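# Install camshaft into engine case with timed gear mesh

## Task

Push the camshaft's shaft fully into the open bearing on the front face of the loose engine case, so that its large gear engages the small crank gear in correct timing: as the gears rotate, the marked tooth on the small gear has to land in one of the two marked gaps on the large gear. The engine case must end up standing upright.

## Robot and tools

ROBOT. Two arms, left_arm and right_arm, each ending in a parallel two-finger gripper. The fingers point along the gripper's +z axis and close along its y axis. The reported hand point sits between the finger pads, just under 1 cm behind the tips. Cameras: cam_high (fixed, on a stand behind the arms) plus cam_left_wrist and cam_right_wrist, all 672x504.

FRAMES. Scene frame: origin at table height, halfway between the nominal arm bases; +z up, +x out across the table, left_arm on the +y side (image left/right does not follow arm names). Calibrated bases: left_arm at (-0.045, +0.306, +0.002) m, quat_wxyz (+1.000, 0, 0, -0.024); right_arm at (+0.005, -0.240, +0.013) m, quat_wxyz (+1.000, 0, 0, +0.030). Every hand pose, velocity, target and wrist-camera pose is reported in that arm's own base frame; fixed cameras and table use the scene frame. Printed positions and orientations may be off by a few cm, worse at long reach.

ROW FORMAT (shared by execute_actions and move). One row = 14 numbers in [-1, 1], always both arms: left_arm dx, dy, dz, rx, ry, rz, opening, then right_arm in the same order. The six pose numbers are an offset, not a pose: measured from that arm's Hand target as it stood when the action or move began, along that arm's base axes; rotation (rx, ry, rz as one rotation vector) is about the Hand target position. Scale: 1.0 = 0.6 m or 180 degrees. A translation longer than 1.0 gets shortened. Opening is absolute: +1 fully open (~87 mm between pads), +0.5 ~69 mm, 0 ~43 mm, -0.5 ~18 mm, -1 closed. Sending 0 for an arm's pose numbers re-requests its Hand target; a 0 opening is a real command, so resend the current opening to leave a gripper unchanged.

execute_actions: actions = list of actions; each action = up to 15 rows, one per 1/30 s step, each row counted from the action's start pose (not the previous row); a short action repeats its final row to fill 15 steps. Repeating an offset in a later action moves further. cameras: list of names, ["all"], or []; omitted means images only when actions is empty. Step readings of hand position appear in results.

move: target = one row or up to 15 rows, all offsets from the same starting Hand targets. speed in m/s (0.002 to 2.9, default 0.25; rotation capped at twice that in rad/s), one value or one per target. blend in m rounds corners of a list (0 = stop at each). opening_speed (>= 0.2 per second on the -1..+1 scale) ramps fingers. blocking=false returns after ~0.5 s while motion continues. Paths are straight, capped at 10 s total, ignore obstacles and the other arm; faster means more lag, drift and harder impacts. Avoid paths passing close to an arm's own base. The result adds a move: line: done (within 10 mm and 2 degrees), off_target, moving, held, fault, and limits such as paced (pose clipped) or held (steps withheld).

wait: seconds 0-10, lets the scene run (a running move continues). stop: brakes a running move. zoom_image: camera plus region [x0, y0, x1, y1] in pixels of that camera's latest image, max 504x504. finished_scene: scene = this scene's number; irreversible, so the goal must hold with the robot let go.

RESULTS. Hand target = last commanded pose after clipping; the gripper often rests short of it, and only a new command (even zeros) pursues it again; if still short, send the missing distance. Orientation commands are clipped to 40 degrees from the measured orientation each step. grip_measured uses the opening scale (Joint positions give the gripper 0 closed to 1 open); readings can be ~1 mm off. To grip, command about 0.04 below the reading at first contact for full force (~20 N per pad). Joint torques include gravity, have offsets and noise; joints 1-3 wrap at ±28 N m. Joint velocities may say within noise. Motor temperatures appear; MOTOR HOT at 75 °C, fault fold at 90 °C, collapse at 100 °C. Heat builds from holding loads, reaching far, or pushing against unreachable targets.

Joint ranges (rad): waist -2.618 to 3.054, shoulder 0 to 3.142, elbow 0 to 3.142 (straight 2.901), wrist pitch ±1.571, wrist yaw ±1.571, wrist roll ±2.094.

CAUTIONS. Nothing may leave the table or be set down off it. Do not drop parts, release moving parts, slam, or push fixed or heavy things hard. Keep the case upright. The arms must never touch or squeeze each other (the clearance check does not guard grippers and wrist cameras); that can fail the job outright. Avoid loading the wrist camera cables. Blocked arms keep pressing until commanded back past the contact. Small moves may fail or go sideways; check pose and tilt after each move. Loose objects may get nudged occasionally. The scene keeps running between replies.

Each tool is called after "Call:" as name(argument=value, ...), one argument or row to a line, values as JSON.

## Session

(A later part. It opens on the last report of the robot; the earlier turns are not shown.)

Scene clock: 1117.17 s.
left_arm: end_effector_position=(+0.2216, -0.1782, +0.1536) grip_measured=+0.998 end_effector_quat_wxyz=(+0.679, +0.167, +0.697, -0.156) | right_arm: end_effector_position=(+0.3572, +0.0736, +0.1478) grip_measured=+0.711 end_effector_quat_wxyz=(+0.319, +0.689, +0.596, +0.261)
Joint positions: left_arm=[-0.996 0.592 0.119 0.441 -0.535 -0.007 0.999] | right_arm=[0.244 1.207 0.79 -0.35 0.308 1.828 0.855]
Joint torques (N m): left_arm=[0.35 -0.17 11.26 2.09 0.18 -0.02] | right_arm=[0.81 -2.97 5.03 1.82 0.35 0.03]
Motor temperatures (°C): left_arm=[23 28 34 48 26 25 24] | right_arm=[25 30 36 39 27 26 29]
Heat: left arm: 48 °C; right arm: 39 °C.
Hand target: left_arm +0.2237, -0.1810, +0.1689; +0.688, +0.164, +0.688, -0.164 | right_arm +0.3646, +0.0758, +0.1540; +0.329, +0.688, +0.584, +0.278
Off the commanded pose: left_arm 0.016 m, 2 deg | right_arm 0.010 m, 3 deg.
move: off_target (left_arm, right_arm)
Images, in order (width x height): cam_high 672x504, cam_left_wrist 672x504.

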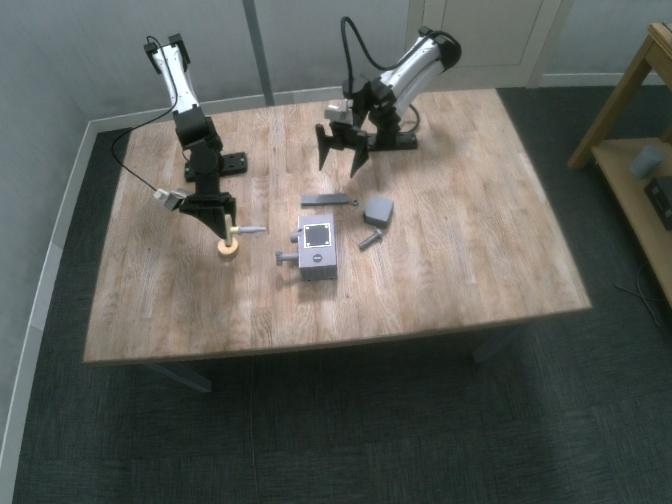

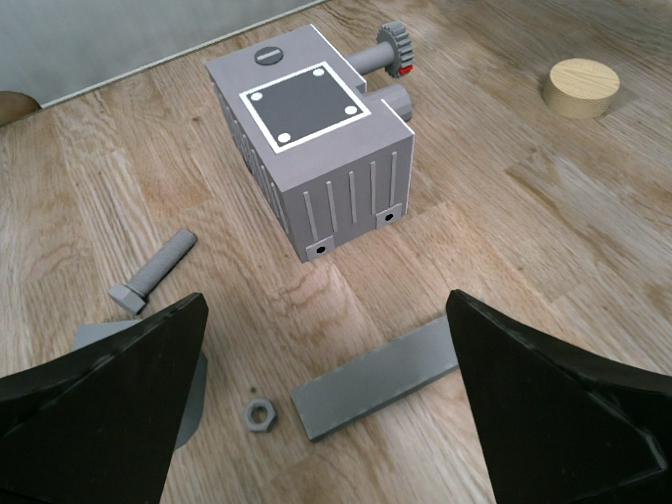

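Call:
move(
  target=[0,0,0,-0.02,-0.04,-0.083,1,0,0,0,0,0,0,0.6],
  speed=0.25,
  cameras=["cam_high","cam_left_wrist"],
)

Call:
zoom_image(
  camera="cam_left_wrist",
  region=[150, 0, 450, 225],
)

Scene clock: 1124.77 s.
left_arm: end_effector_position=(+0.2247, -0.1803, +0.1699) grip_measured=+0.999 end_effector_quat_wxyz=(+0.706, +0.239, +0.615, -0.257) | right_arm: end_effector_position=(+0.3572, +0.0736, +0.1478) grip_measured=+0.711 end_effector_quat_wxyz=(+0.319, +0.689, +0.596, +0.261)
Joint positions: left_arm=[-0.611 0.538 0.018 0.65 0.109 0.007 0.999] | right_arm=[0.244 1.207 0.79 -0.35 0.308 1.828 0.855]
Joint torques (N m): left_arm=[0.35 1.31 6.97 2.46 0.22 -0.14] | right_arm=[0.8 -2.95 5 1.82 0.34 0.03]
Heat: left arm: 49 °C; right arm: 39 °C.
Hand target: left_arm +0.2237, -0.1810, +0.1689; +0.707, +0.240, +0.611, -0.263 | right_arm +0.3646, +0.0758, +0.1540; +0.329, +0.688, +0.584, +0.278
Off the commanded pose: left_arm 0.002 m, 1 deg | right_arm 0.010 m, 3 deg.
move: off_target (right_arm)
Images, in order (width x height): cam_high 672x504, cam_left_wrist 672x504.

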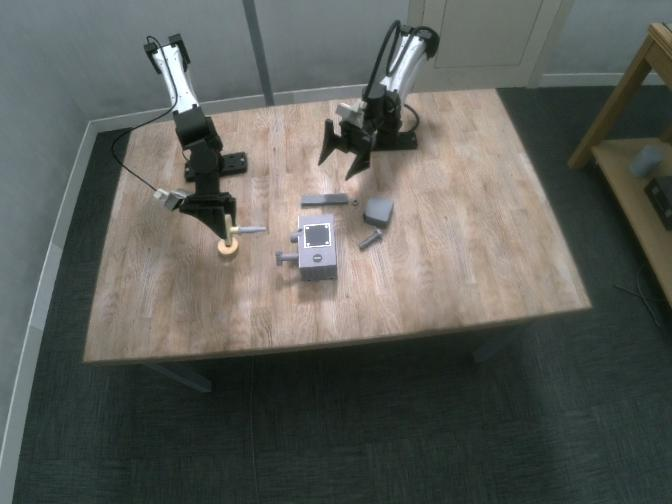

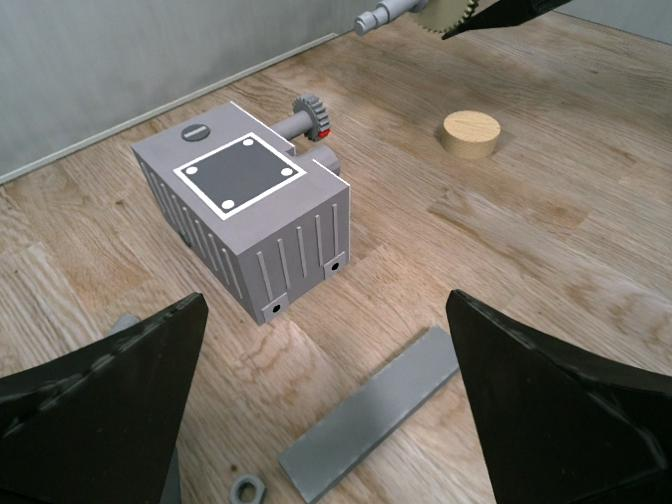

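Scaled by 1.680 from the camera's 672x504 image, which has a finer 960x720 frame.

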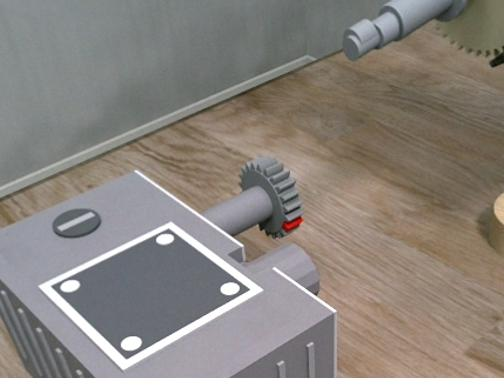

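Call:
move(
  target=[0,0,0,0,0,0,1,0.0215,0.107,-0.147,0,-0.014,-0.003,0.6],
  speed=0.12,
  cameras=["all"],
)

Call:
zoom_image(
  camera="cam_left_wrist",
  region=[200, 0, 560, 270],
)

Call:
zoom_image(
  camera="cam_high",
  region=[200, 180, 360, 300],
)

Scene clock: 1154.23 s.
left_arm: end_effector_position=(+0.2246, -0.1805, +0.1702) grip_measured=+0.999 end_effector_quat_wxyz=(+0.706, +0.240, +0.614, -0.258) | right_arm: end_effector_position=(+0.3708, +0.1379, +0.0576) grip_measured=+0.711 end_effector_quat_wxyz=(+0.334, +0.684, +0.589, +0.271)
Joint positions: left_arm=[-0.611 0.538 0.018 0.652 0.11 0.007 0.999] | right_arm=[0.483 1.53 0.628 0.103 0.496 1.998 0.855]
Joint torques (N m): left_arm=[0.36 1.33 6.95 2.45 0.2 -0.14] | right_arm=[0.69 -4.79 4.23 1.76 0.49 0.02]
Heat: left arm: 50 °C; right arm: 40 °C.
Hand target: left_arm +0.2237, -0.1809, +0.1690; +0.707, +0.240, +0.611, -0.263 | right_arm +0.3775, +0.1402, +0.0658; +0.343, +0.684, +0.573, +0.291
Off the commanded pose: left_arm 0.002 m, 1 deg | right_arm 0.011 m, 3 deg.
move: off_target (right_arm)

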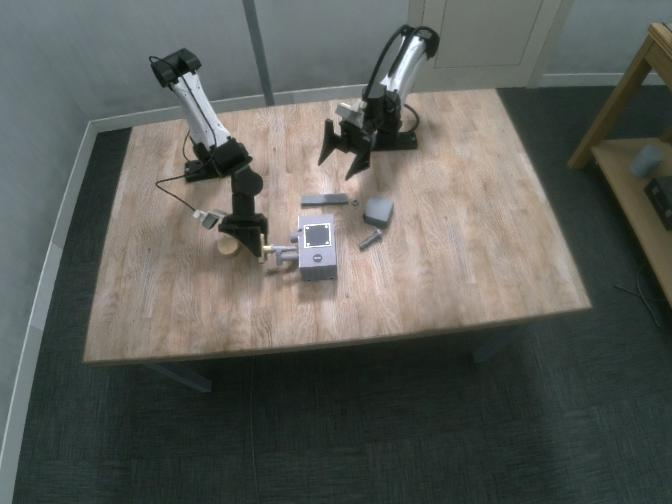

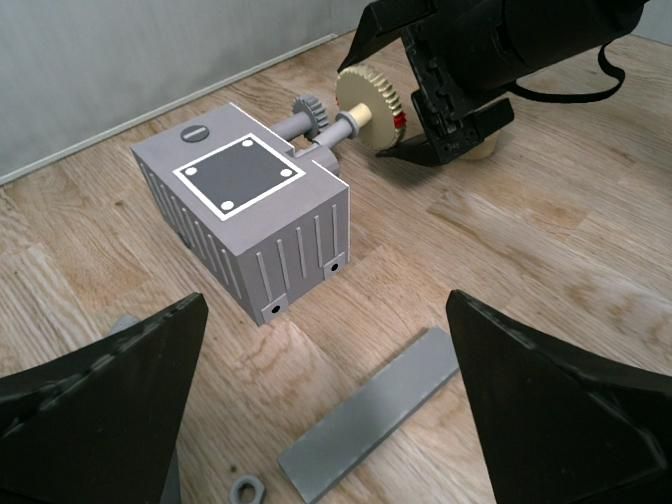

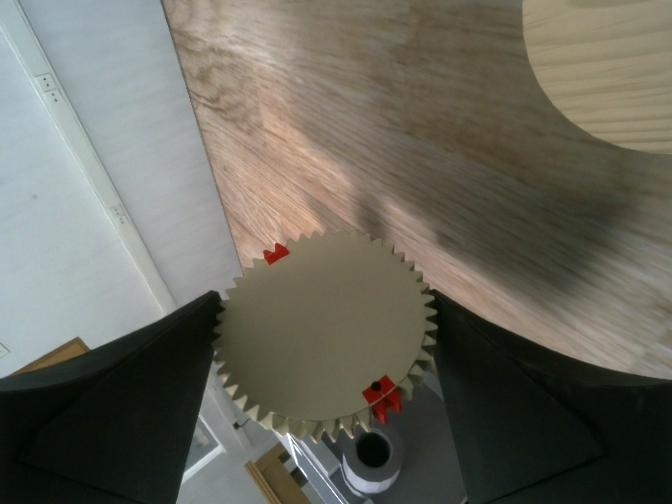

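Scaled by 1.400 from the camera's 672x504 image, which has a finer 960x720 frame.

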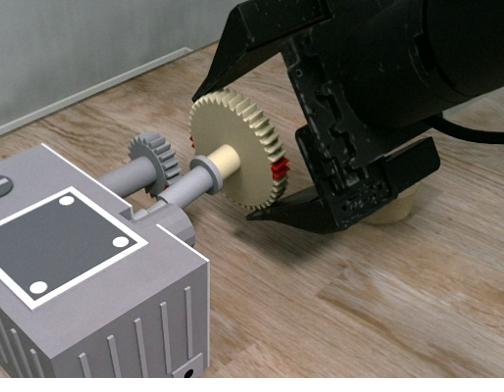

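Scaled by 3.150 from the camera's 672x504 image, which has a finer 960x720 frame.

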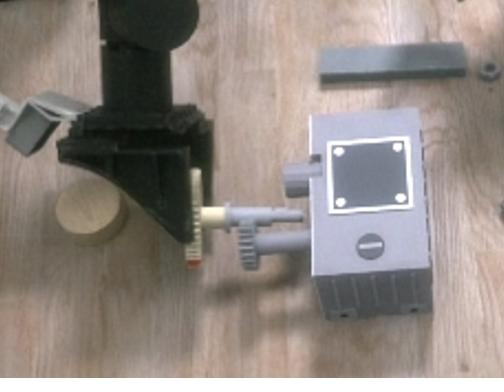

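Call:
move(
  target=[
    [0,0,0,0,0,0,1,-0.0097,-0.0575,0,0,0,0,0.6],
    [0,0,0,0,0,0,1,-0.049,-0.051,-0.010,0,0,0,0.6],
  ],
  speed=0.08,
  cameras=["all"],
)

Call:
zoom_image(
  camera="cam_left_wrist",
  region=[200, 0, 560, 270],
)

Call:
zoom_image(
  camera="cam_high",
  region=[220, 190, 350, 290],
)

Scene clock: 1213.07 s.
left_arm: end_effector_position=(+0.2246, -0.1805, +0.1702) grip_measured=+0.999 end_effector_quat_wxyz=(+0.706, +0.240, +0.614, -0.258) | right_arm: end_effector_position=(+0.3420, +0.1074, +0.0454) grip_measured=+0.711 end_effector_quat_wxyz=(+0.332, +0.686, +0.591, +0.266)
Joint positions: left_arm=[-0.611 0.538 0.018 0.652 0.11 0.007 0.999] | right_arm=[0.422 1.408 0.466 0.152 0.453 1.951 0.855]
Joint torques (N m): left_arm=[0.35 1.32 6.95 2.45 0.2 -0.15] | right_arm=[0.81 -5.93 4.07 1.69 0.45 0.04]
Heat: left arm: 51 °C; right arm: 40 °C.
Hand target: left_arm +0.2237, -0.1809, +0.1690; +0.707, +0.240, +0.611, -0.263 | right_arm +0.3481, +0.1096, +0.0599; +0.343, +0.684, +0.573, +0.292
Off the commanded pose: left_arm 0.002 m, 1 deg | right_arm 0.016 m, 4 deg.
move: off_target (right_arm)

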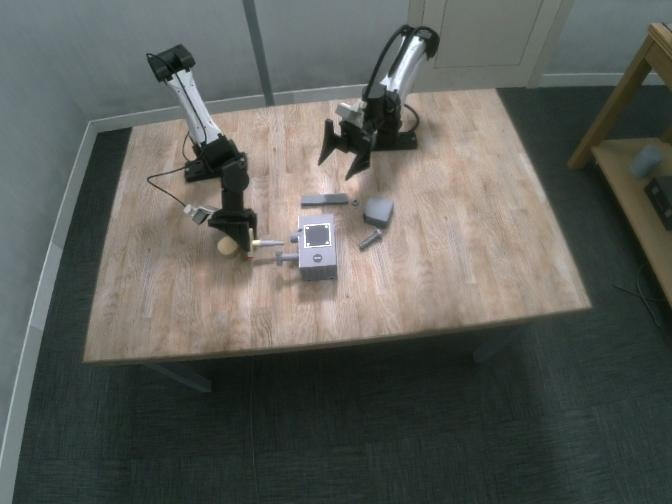

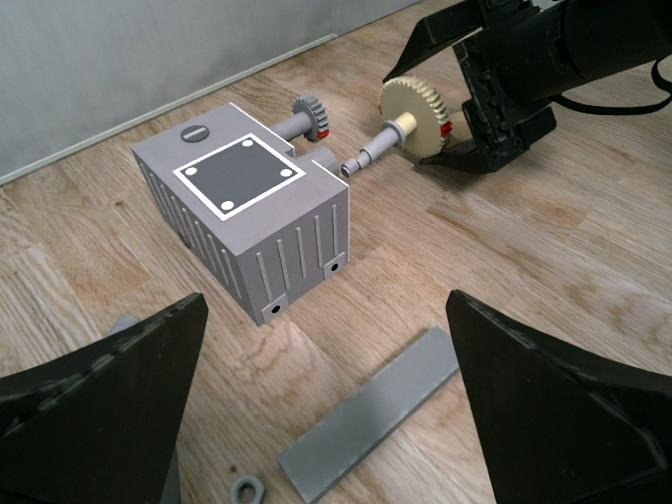

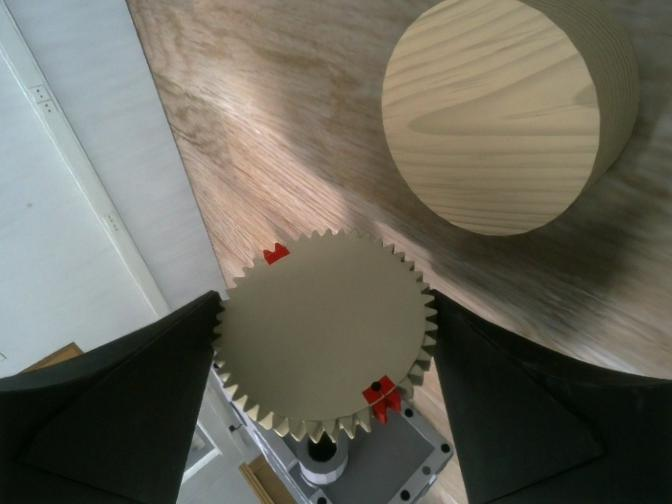

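Scaled by 1.400 from the camera's 672x504 image, which has a finer 960x720 frame.

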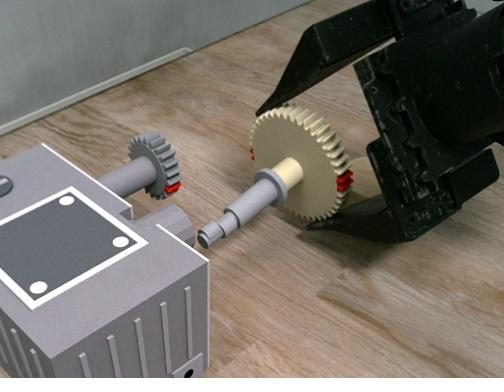

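Scaled by 3.877 from the camera's 672x504 image, which has a finer 960x720 frame.

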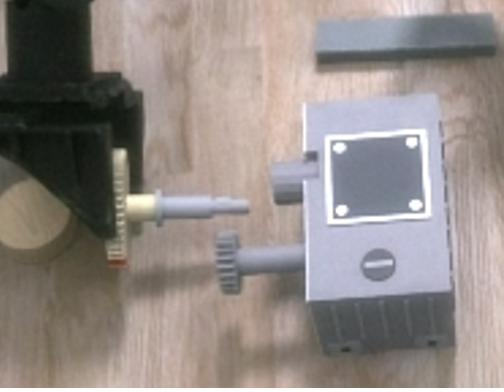

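Call:
zoom_image(
  camera="cam_high",
  region=[245, 220, 325, 280],
)

Call:
zoom_image(
  camera="cam_left_wrist",
  region=[260, 70, 460, 220],
)

Call:
zoom_image(
  camera="cam_right_wrist",
  region=[200, 330, 480, 504],
)

Scaled by 6.300 from the camera's 672x504 image, which has a finer 960x720 frame.

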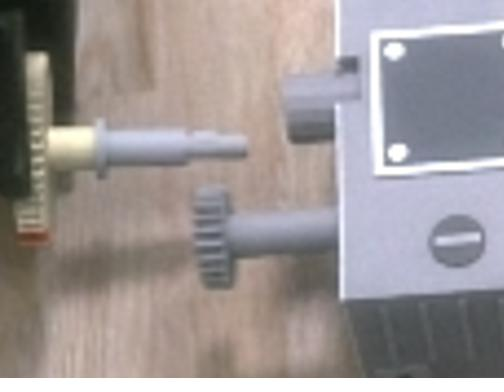

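Scaled by 2.520 from the camera's 672x504 image, which has a finer 960x720 frame.

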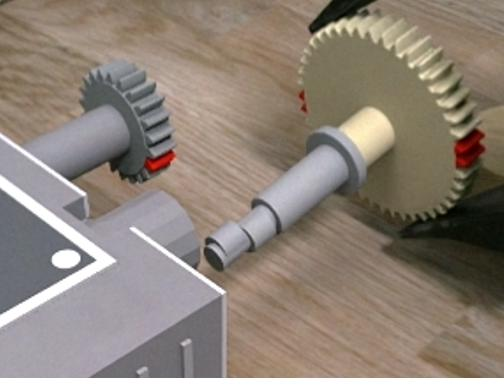

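Scaled by 1.800 from the camera's 672x504 image, which has a finer 960x720 frame.

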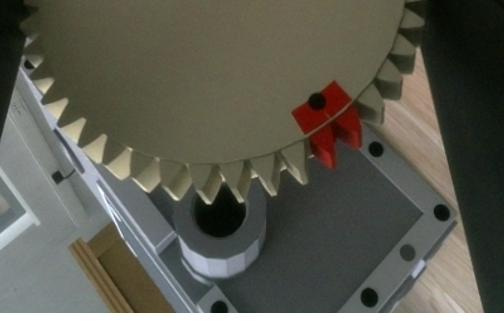

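Call:
move(
  target=[0,0,0,0,0,0,1,-0.005,0,0.013,0.0353,-0.0076,0,0.6],
  speed=0.06,
  cameras=["all"],
)

Call:
zoom_image(
  camera="cam_high",
  region=[245, 220, 325, 280],
)

Call:
zoom_image(
  camera="cam_left_wrist",
  region=[260, 70, 460, 220],
)

Call:
zoom_image(
  camera="cam_right_wrist",
  region=[200, 330, 480, 504],
)

Scene clock: 1276.67 s.
left_arm: end_effector_position=(+0.2246, -0.1805, +0.1702) grip_measured=+0.999 end_effector_quat_wxyz=(+0.706, +0.240, +0.614, -0.258) | right_arm: end_effector_position=(+0.3374, +0.1086, +0.0523) grip_measured=+0.711 end_effector_quat_wxyz=(+0.305, +0.700, +0.572, +0.300)
Joint positions: left_arm=[-0.611 0.538 0.018 0.652 0.11 0.007 0.999] | right_arm=[0.399 1.354 0.426 0.176 0.385 2.001 0.855]
Joint torques (N m): left_arm=[0.35 1.33 6.95 2.45 0.2 -0.14] | right_arm=[-0.47 -5.44 4.1 1.81 0.2 0.01]
Heat: left arm: 52 °C; right arm: 40 °C.
Hand target: left_arm +0.2237, -0.1809, +0.1690; +0.707, +0.240, +0.611, -0.263 | right_arm +0.3451, +0.1095, +0.0677; +0.312, +0.699, +0.552, +0.331
Off the commanded pose: left_arm 0.002 m, 1 deg | right_arm 0.017 m, 4 deg.
move: off_target (right_arm)

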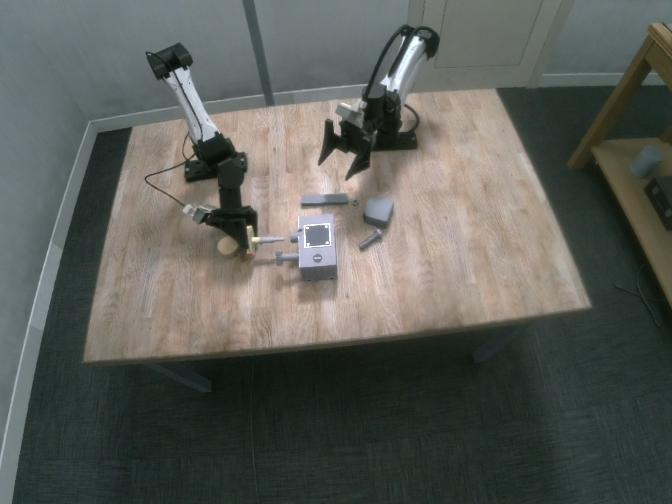

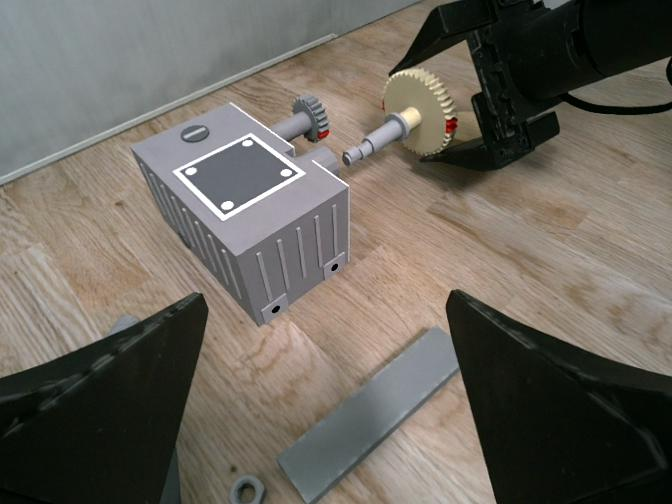

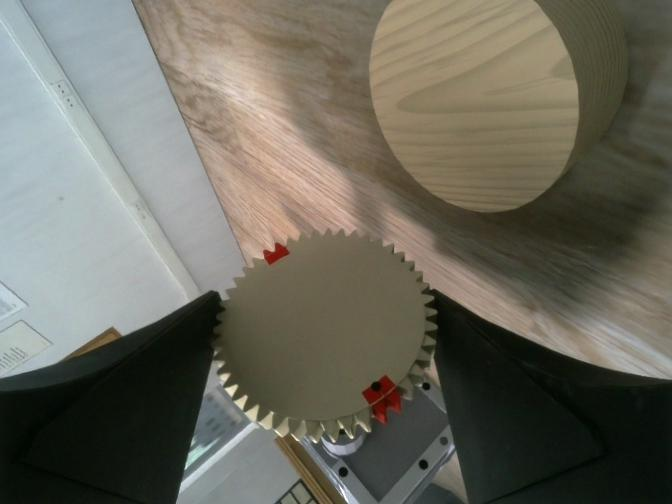

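Scaled by 6.300 from the camera's 672x504 image, which has a finer 960x720 frame.

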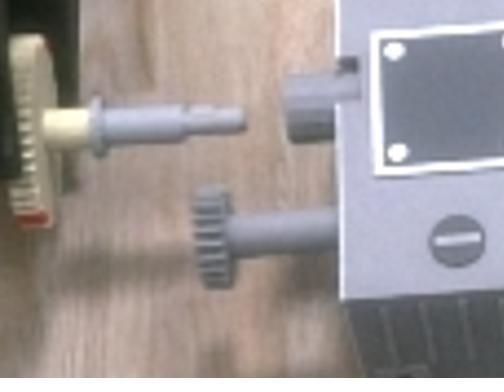

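Scaled by 2.520 from the camera's 672x504 image, which has a finer 960x720 frame.

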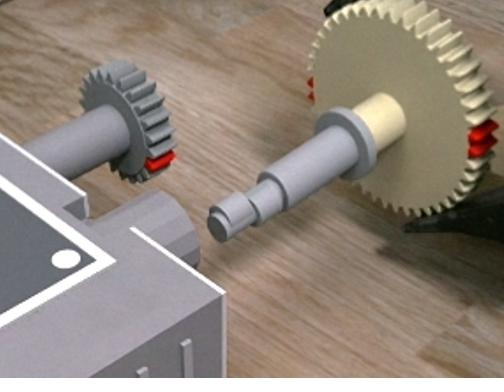

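Scaled by 1.800 from the camera's 672x504 image, which has a finer 960x720 frame.

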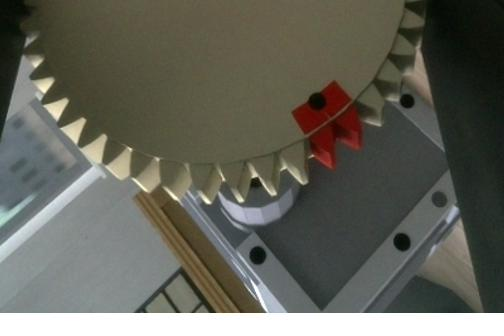

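Call:
move(
  target=[0,0,0,0,0,0,1,0.003,0.004,0.002,0.0174,-0.0037,0.005,0.6],
  speed=0.06,
  cameras=["all"],
)

Call:
zoom_image(
  camera="cam_high",
  region=[245, 220, 325, 280],
)

Call:
zoom_image(
  camera="cam_left_wrist",
  region=[260, 70, 460, 220],
)

Scene clock: 1289.03 s.
left_arm: end_effector_position=(+0.2246, -0.1805, +0.1702) grip_measured=+0.999 end_effector_quat_wxyz=(+0.706, +0.240, +0.614, -0.258) | right_arm: end_effector_position=(+0.3396, +0.1112, +0.0547) grip_measured=+0.711 end_effector_quat_wxyz=(+0.287, +0.703, +0.565, +0.323)
Joint positions: left_arm=[-0.611 0.538 0.018 0.652 0.11 0.007 0.999] | right_arm=[0.374 1.354 0.41 0.223 0.326 2.013 0.855]
Joint torques (N m): left_arm=[0.36 1.35 6.95 2.45 0.2 -0.15] | right_arm=[-0.49 -4.96 4.11 1.87 0.14 0.03]
Heat: left arm: 52 °C; right arm: 40 °C.
Hand target: left_arm +0.2237, -0.1809, +0.1690; +0.707, +0.240, +0.611, -0.263 | right_arm +0.3469, +0.1120, +0.0689; +0.293, +0.701, +0.546, +0.353
Off the commanded pose: left_arm 0.002 m, 1 deg | right_arm 0.016 m, 4 deg.
move: off_target (right_arm)

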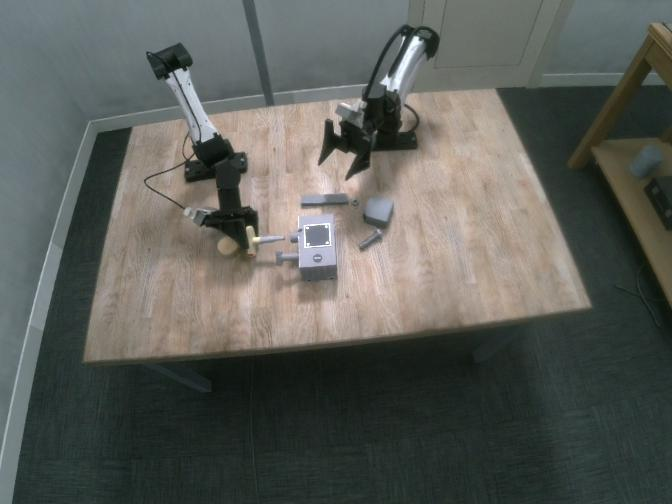

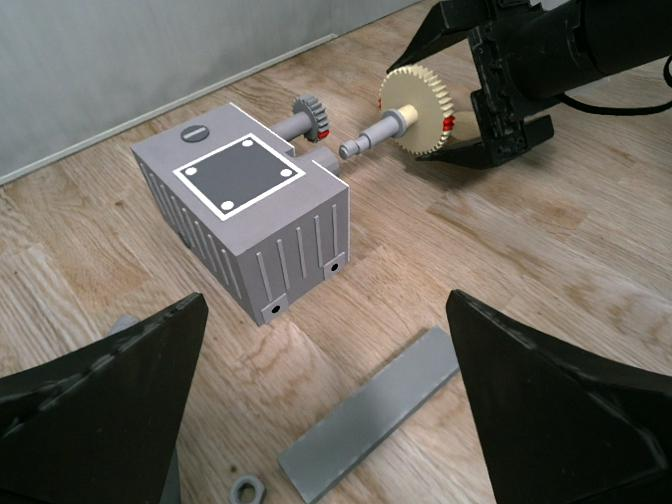

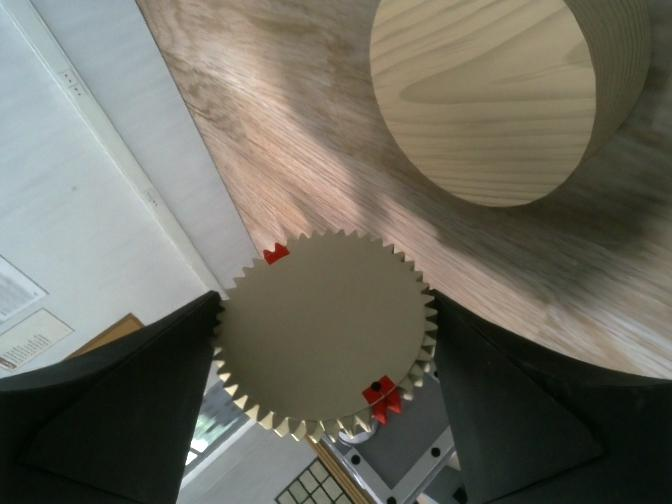

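Scaled by 6.300 from the camera's 672x504 image, which has a finer 960x720 frame.

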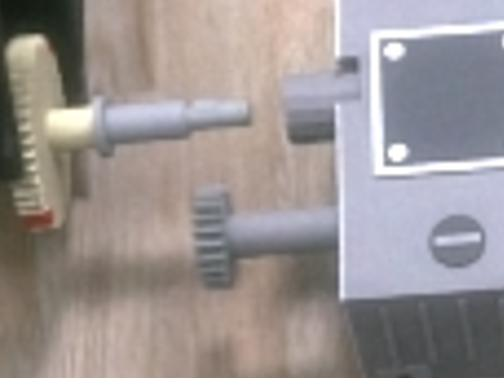

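Scaled by 2.520 from the camera's 672x504 image, which has a finer 960x720 frame.

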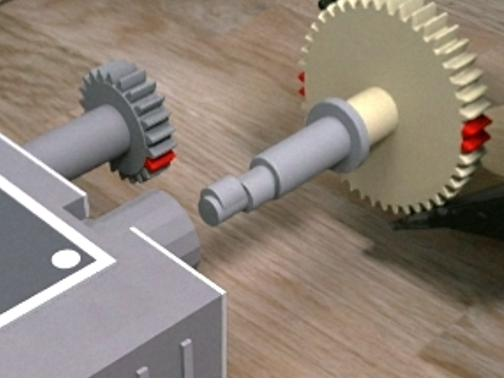

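Call:
zoom_image(
  camera="cam_left_wrist",
  region=[285, 125, 365, 185],
)

Call:
zoom_image(
  camera="cam_high",
  region=[265, 220, 315, 258],
)

Scaled by 6.300 from the camera's 672x504 image, which has a finer 960x720 frame.

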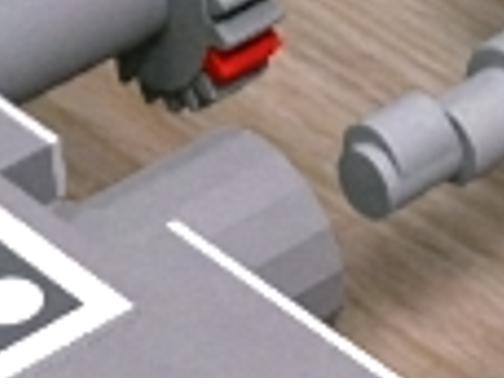

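Scaled by 10.080 from the camera's 672x504 image, which has a finer 960x720 frame.

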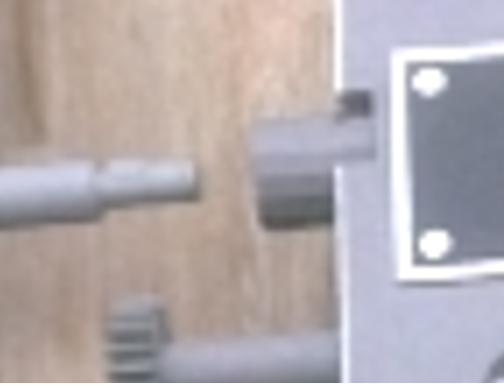

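Call:
zoom_image(
  camera="cam_left_wrist",
  region=[270, 80, 350, 150],
)

Call:
zoom_image(
  camera="cam_high",
  region=[265, 240, 305, 270],
)

Scaled by 6.300 from the camera's 672x504 image, which has a finer 960x720 frame.

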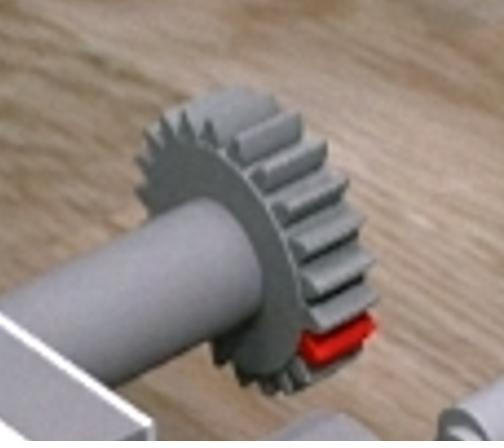

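Scaled by 12.600 from the camera's 672x504 image, which has a finer 960x720 frame.

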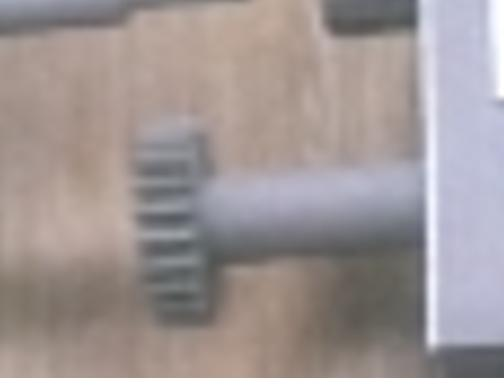

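Call:
zoom_image(
  camera="cam_right_wrist",
  region=[205, 225, 445, 450],
)

Call:
zoom_image(
  camera="cam_left_wrist",
  region=[370, 55, 470, 170],
)

Scaled by 2.100 from the camera's 672x504 image, which has a finer 960x720 frame.

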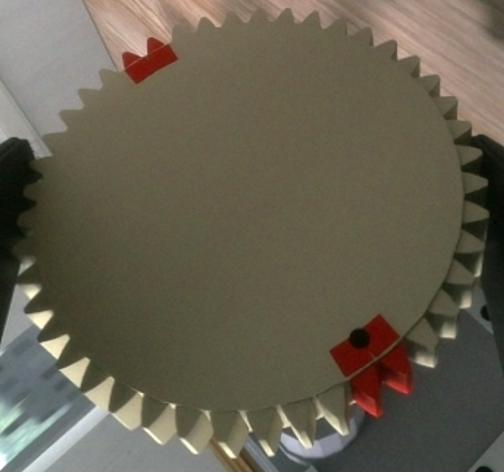

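Scaled by 4.383 from the camera's 672x504 image, which has a finer 960x720 frame.

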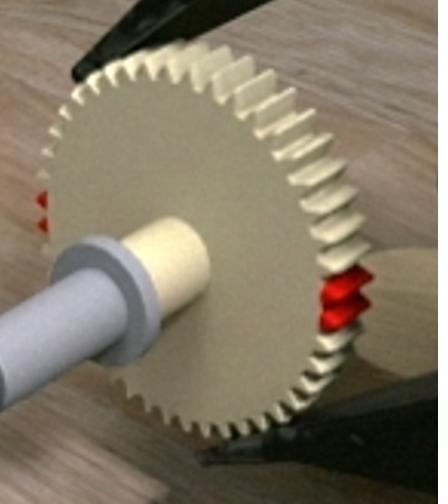

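Call:
move(
  target=[0,0,0,0,0,0,1,0.003,0.024,-0.001,0,0,0,0.6],
  speed=0.05,
  cameras=["all"],
)

Call:
zoom_image(
  camera="cam_left_wrist",
  region=[290, 80, 430, 185],
)

Call:
zoom_image(
  camera="cam_high",
  region=[245, 220, 325, 280],
)

Scene clock: 1421.23 s.
left_arm: end_effector_position=(+0.2246, -0.1805, +0.1702) grip_measured=+0.999 end_effector_quat_wxyz=(+0.706, +0.240, +0.614, -0.258) | right_arm: end_effector_position=(+0.3362, +0.1210, +0.0517) grip_measured=+0.711 end_effector_quat_wxyz=(+0.283, +0.705, +0.564, +0.324)
Joint positions: left_arm=[-0.611 0.538 0.018 0.652 0.11 0.007 0.999] | right_arm=[0.419 1.369 0.41 0.223 0.353 2.052 0.855]
Joint torques (N m): left_arm=[0.36 1.35 6.94 2.45 0.2 -0.14] | right_arm=[0.81 -3.34 5.91 1.81 0.36 0.04]
Motor temperatures (°C): left_arm=[23 24 36 53 26 25 24] | right_arm=[25 30 34 42 27 26 29]
Heat: left arm: 53 °C; right arm: 42 °C.
Hand target: left_arm +0.2237, -0.1809, +0.1690; +0.707, +0.240, +0.611, -0.263 | right_arm +0.3487, +0.1264, +0.0683; +0.293, +0.701, +0.546, +0.353
Off the commanded pose: left_arm 0.002 m, 1 deg | right_arm 0.022 m, 4 deg.
move: off_target (right_arm)

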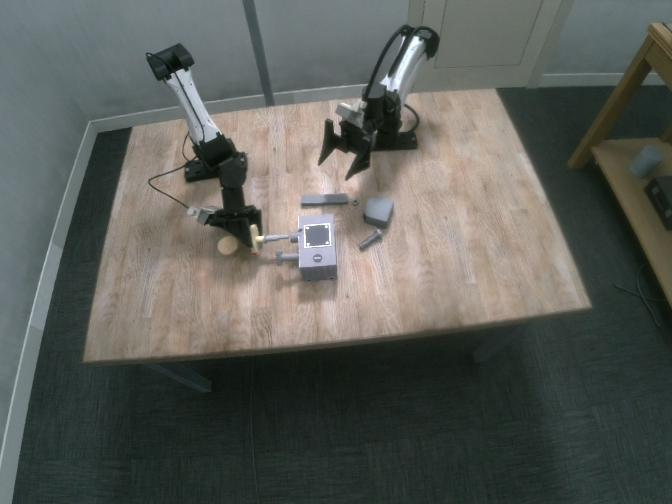

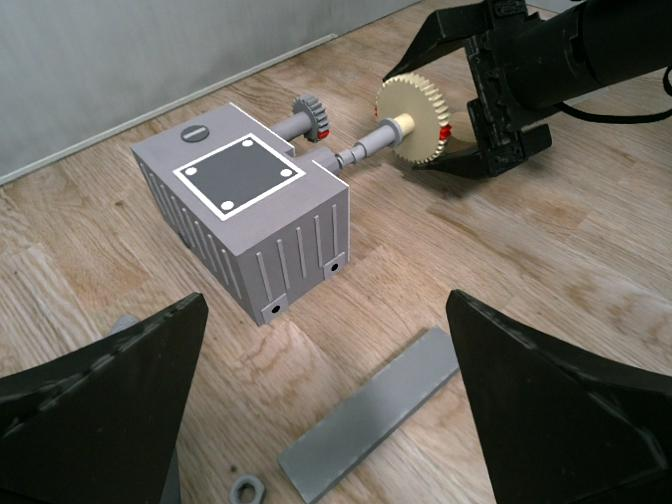

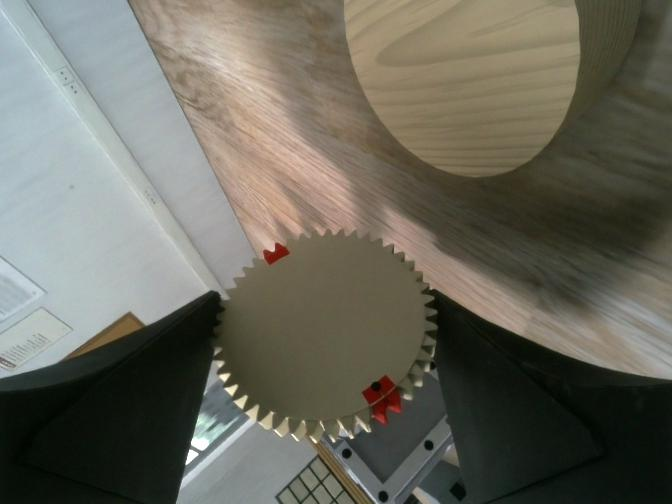

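Scaled by 3.600 from the camera's 672x504 image, which has a finer 960x720 frame.

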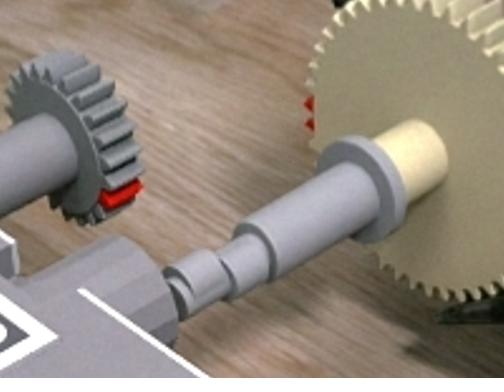

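Scaled by 6.300 from the camera's 672x504 image, which has a finer 960x720 frame.

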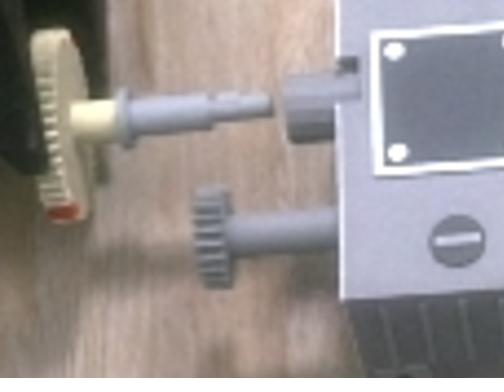

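Call:
move(
  target=[0,0,0,0,0,0,1,0.009,-0.002,0.003,-0.005,0.001,-0.005,0.6],
  speed=0.05,
  cameras=["all"],
)

Call:
zoom_image(
  camera="cam_left_wrist",
  region=[290, 80, 430, 185],
)

Call:
zoom_image(
  camera="cam_high",
  region=[245, 220, 325, 280],
)

Scene clock: 1435.03 s.
left_arm: end_effector_position=(+0.2246, -0.1805, +0.1702) grip_measured=+0.999 end_effector_quat_wxyz=(+0.706, +0.240, +0.614, -0.258) | right_arm: end_effector_position=(+0.3394, +0.1183, +0.0512) grip_measured=+0.711 end_effector_quat_wxyz=(+0.291, +0.707, +0.560, +0.318)
Joint positions: left_arm=[-0.611 0.538 0.018 0.652 0.11 0.007 0.999] | right_arm=[0.419 1.383 0.421 0.222 0.374 2.053 0.855]
Joint torques (N m): left_arm=[0.36 1.33 6.95 2.45 0.2 -0.14] | right_arm=[0.95 -3.45 7.17 1.61 0.36 0.01]
Heat: left arm: 53 °C; right arm: 42 °C.
Hand target: left_arm +0.2237, -0.1809, +0.1690; +0.707, +0.240, +0.611, -0.263 | right_arm +0.3541, +0.1252, +0.0701; +0.300, +0.703, +0.544, +0.345
Off the commanded pose: left_arm 0.002 m, 1 deg | right_arm 0.025 m, 4 deg.
move: off_target (right_arm)

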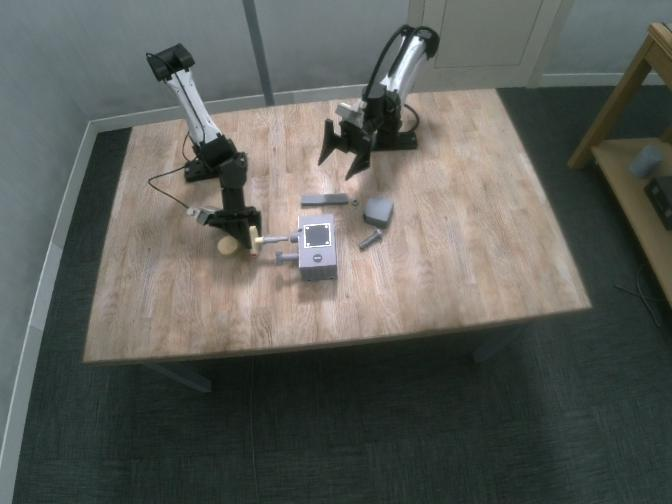

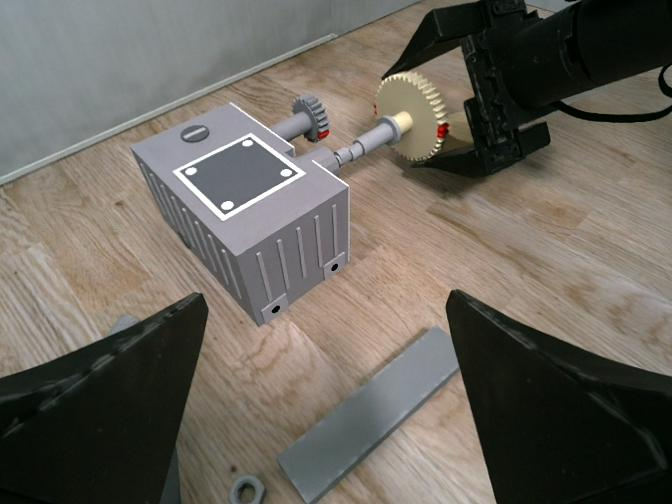

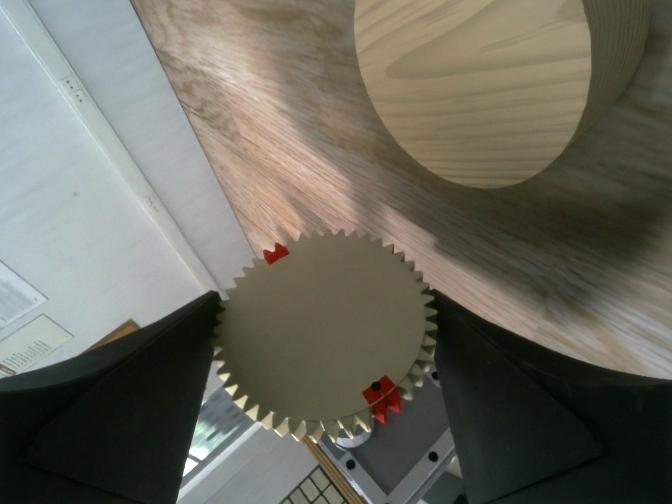

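Scaled by 3.600 from the camera's 672x504 image, which has a finer 960x720 frame.

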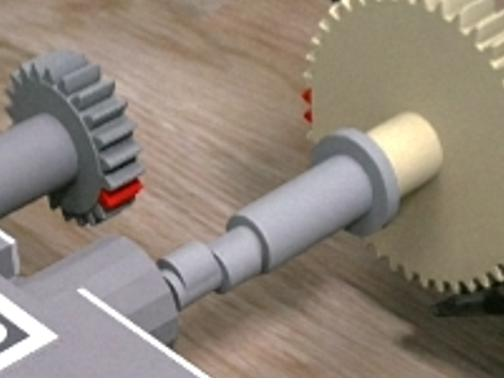

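Scaled by 6.300 from the camera's 672x504 image, which has a finer 960x720 frame.

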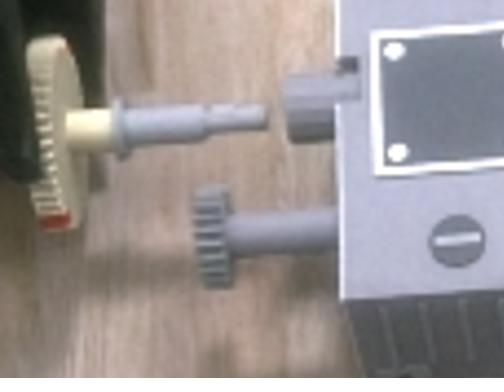

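Call:
move(
  target=[0,0,0,0,0,0,1,0.001,0.016,0.005,0,0,0,0.6],
  speed=0.04,
  cameras=["all"],
)

Call:
zoom_image(
  camera="cam_left_wrist",
  region=[290, 80, 430, 185],
)

Call:
zoom_image(
  camera="cam_high",
  region=[245, 220, 325, 280],
)

Scene clock: 1444.77 s.
left_arm: end_effector_position=(+0.2246, -0.1805, +0.1702) grip_measured=+0.999 end_effector_quat_wxyz=(+0.706, +0.240, +0.614, -0.258) | right_arm: end_effector_position=(+0.3409, +0.1283, +0.0548) grip_measured=+0.711 end_effector_quat_wxyz=(+0.292, +0.703, +0.564, +0.321)
Joint positions: left_arm=[-0.611 0.538 0.018 0.652 0.11 0.007 0.999] | right_arm=[0.452 1.393 0.444 0.209 0.394 2.065 0.855]
Joint torques (N m): left_arm=[0.36 1.35 6.95 2.45 0.2 -0.15] | right_arm=[0.83 -3.52 7.27 1.57 0.41 0.03]
Heat: left arm: 54 °C; right arm: 42 °C.
Hand target: left_arm +0.2237, -0.1809, +0.1690; +0.707, +0.240, +0.611, -0.263 | right_arm +0.3547, +0.1348, +0.0731; +0.300, +0.703, +0.544, +0.345
Off the commanded pose: left_arm 0.002 m, 1 deg | right_arm 0.024 m, 4 deg.
joint sent to its limit (right arm) — joint 6 (wrist roll), upper limit. The joint targets still meet the commanded pose.
move: off_target (right_arm)

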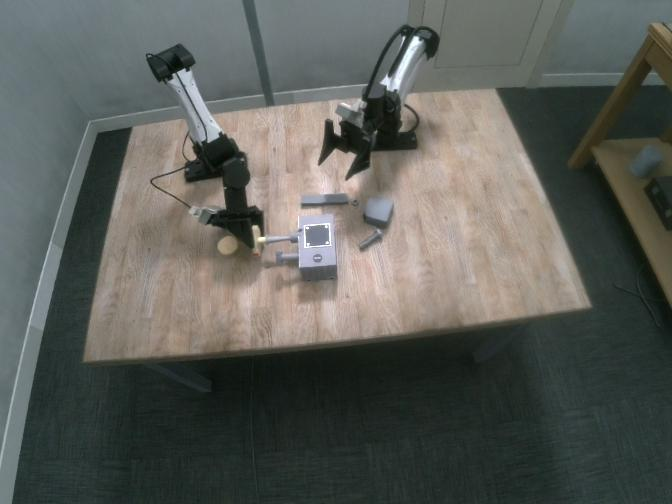

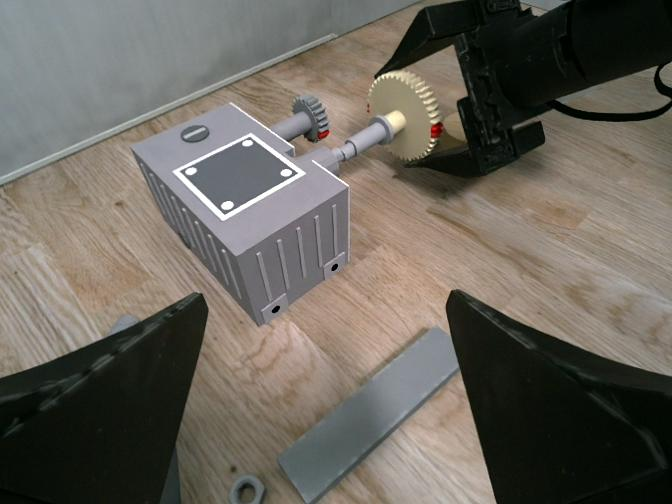

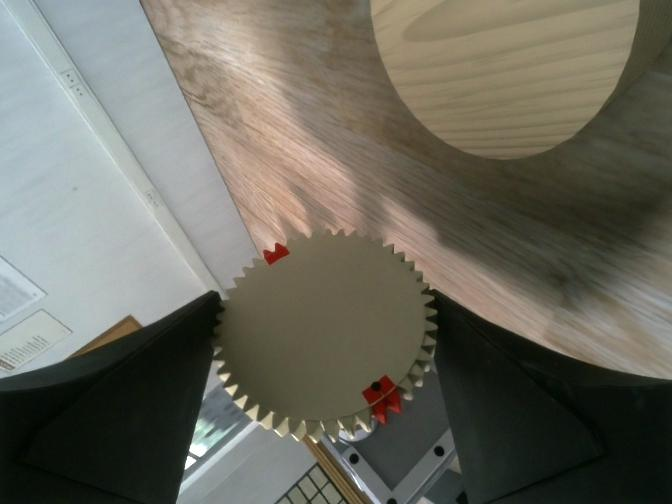

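Scaled by 3.600 from the camera's 672x504 image, which has a finer 960x720 frame.

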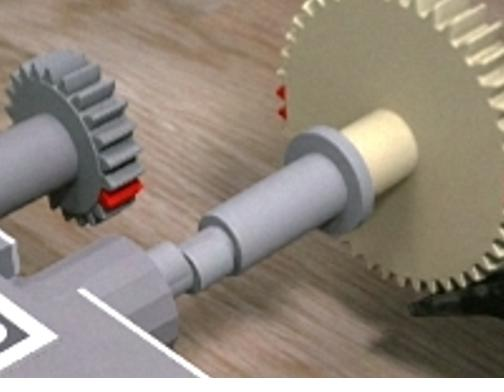

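Scaled by 6.300 from the camera's 672x504 image, which has a finer 960x720 frame.

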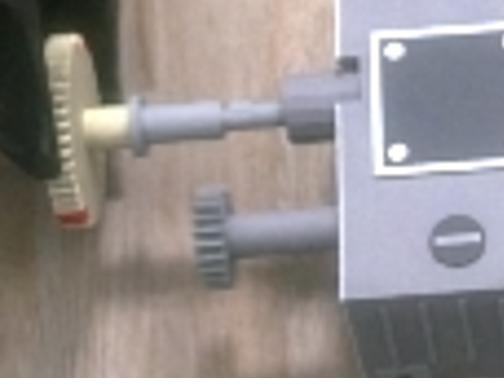

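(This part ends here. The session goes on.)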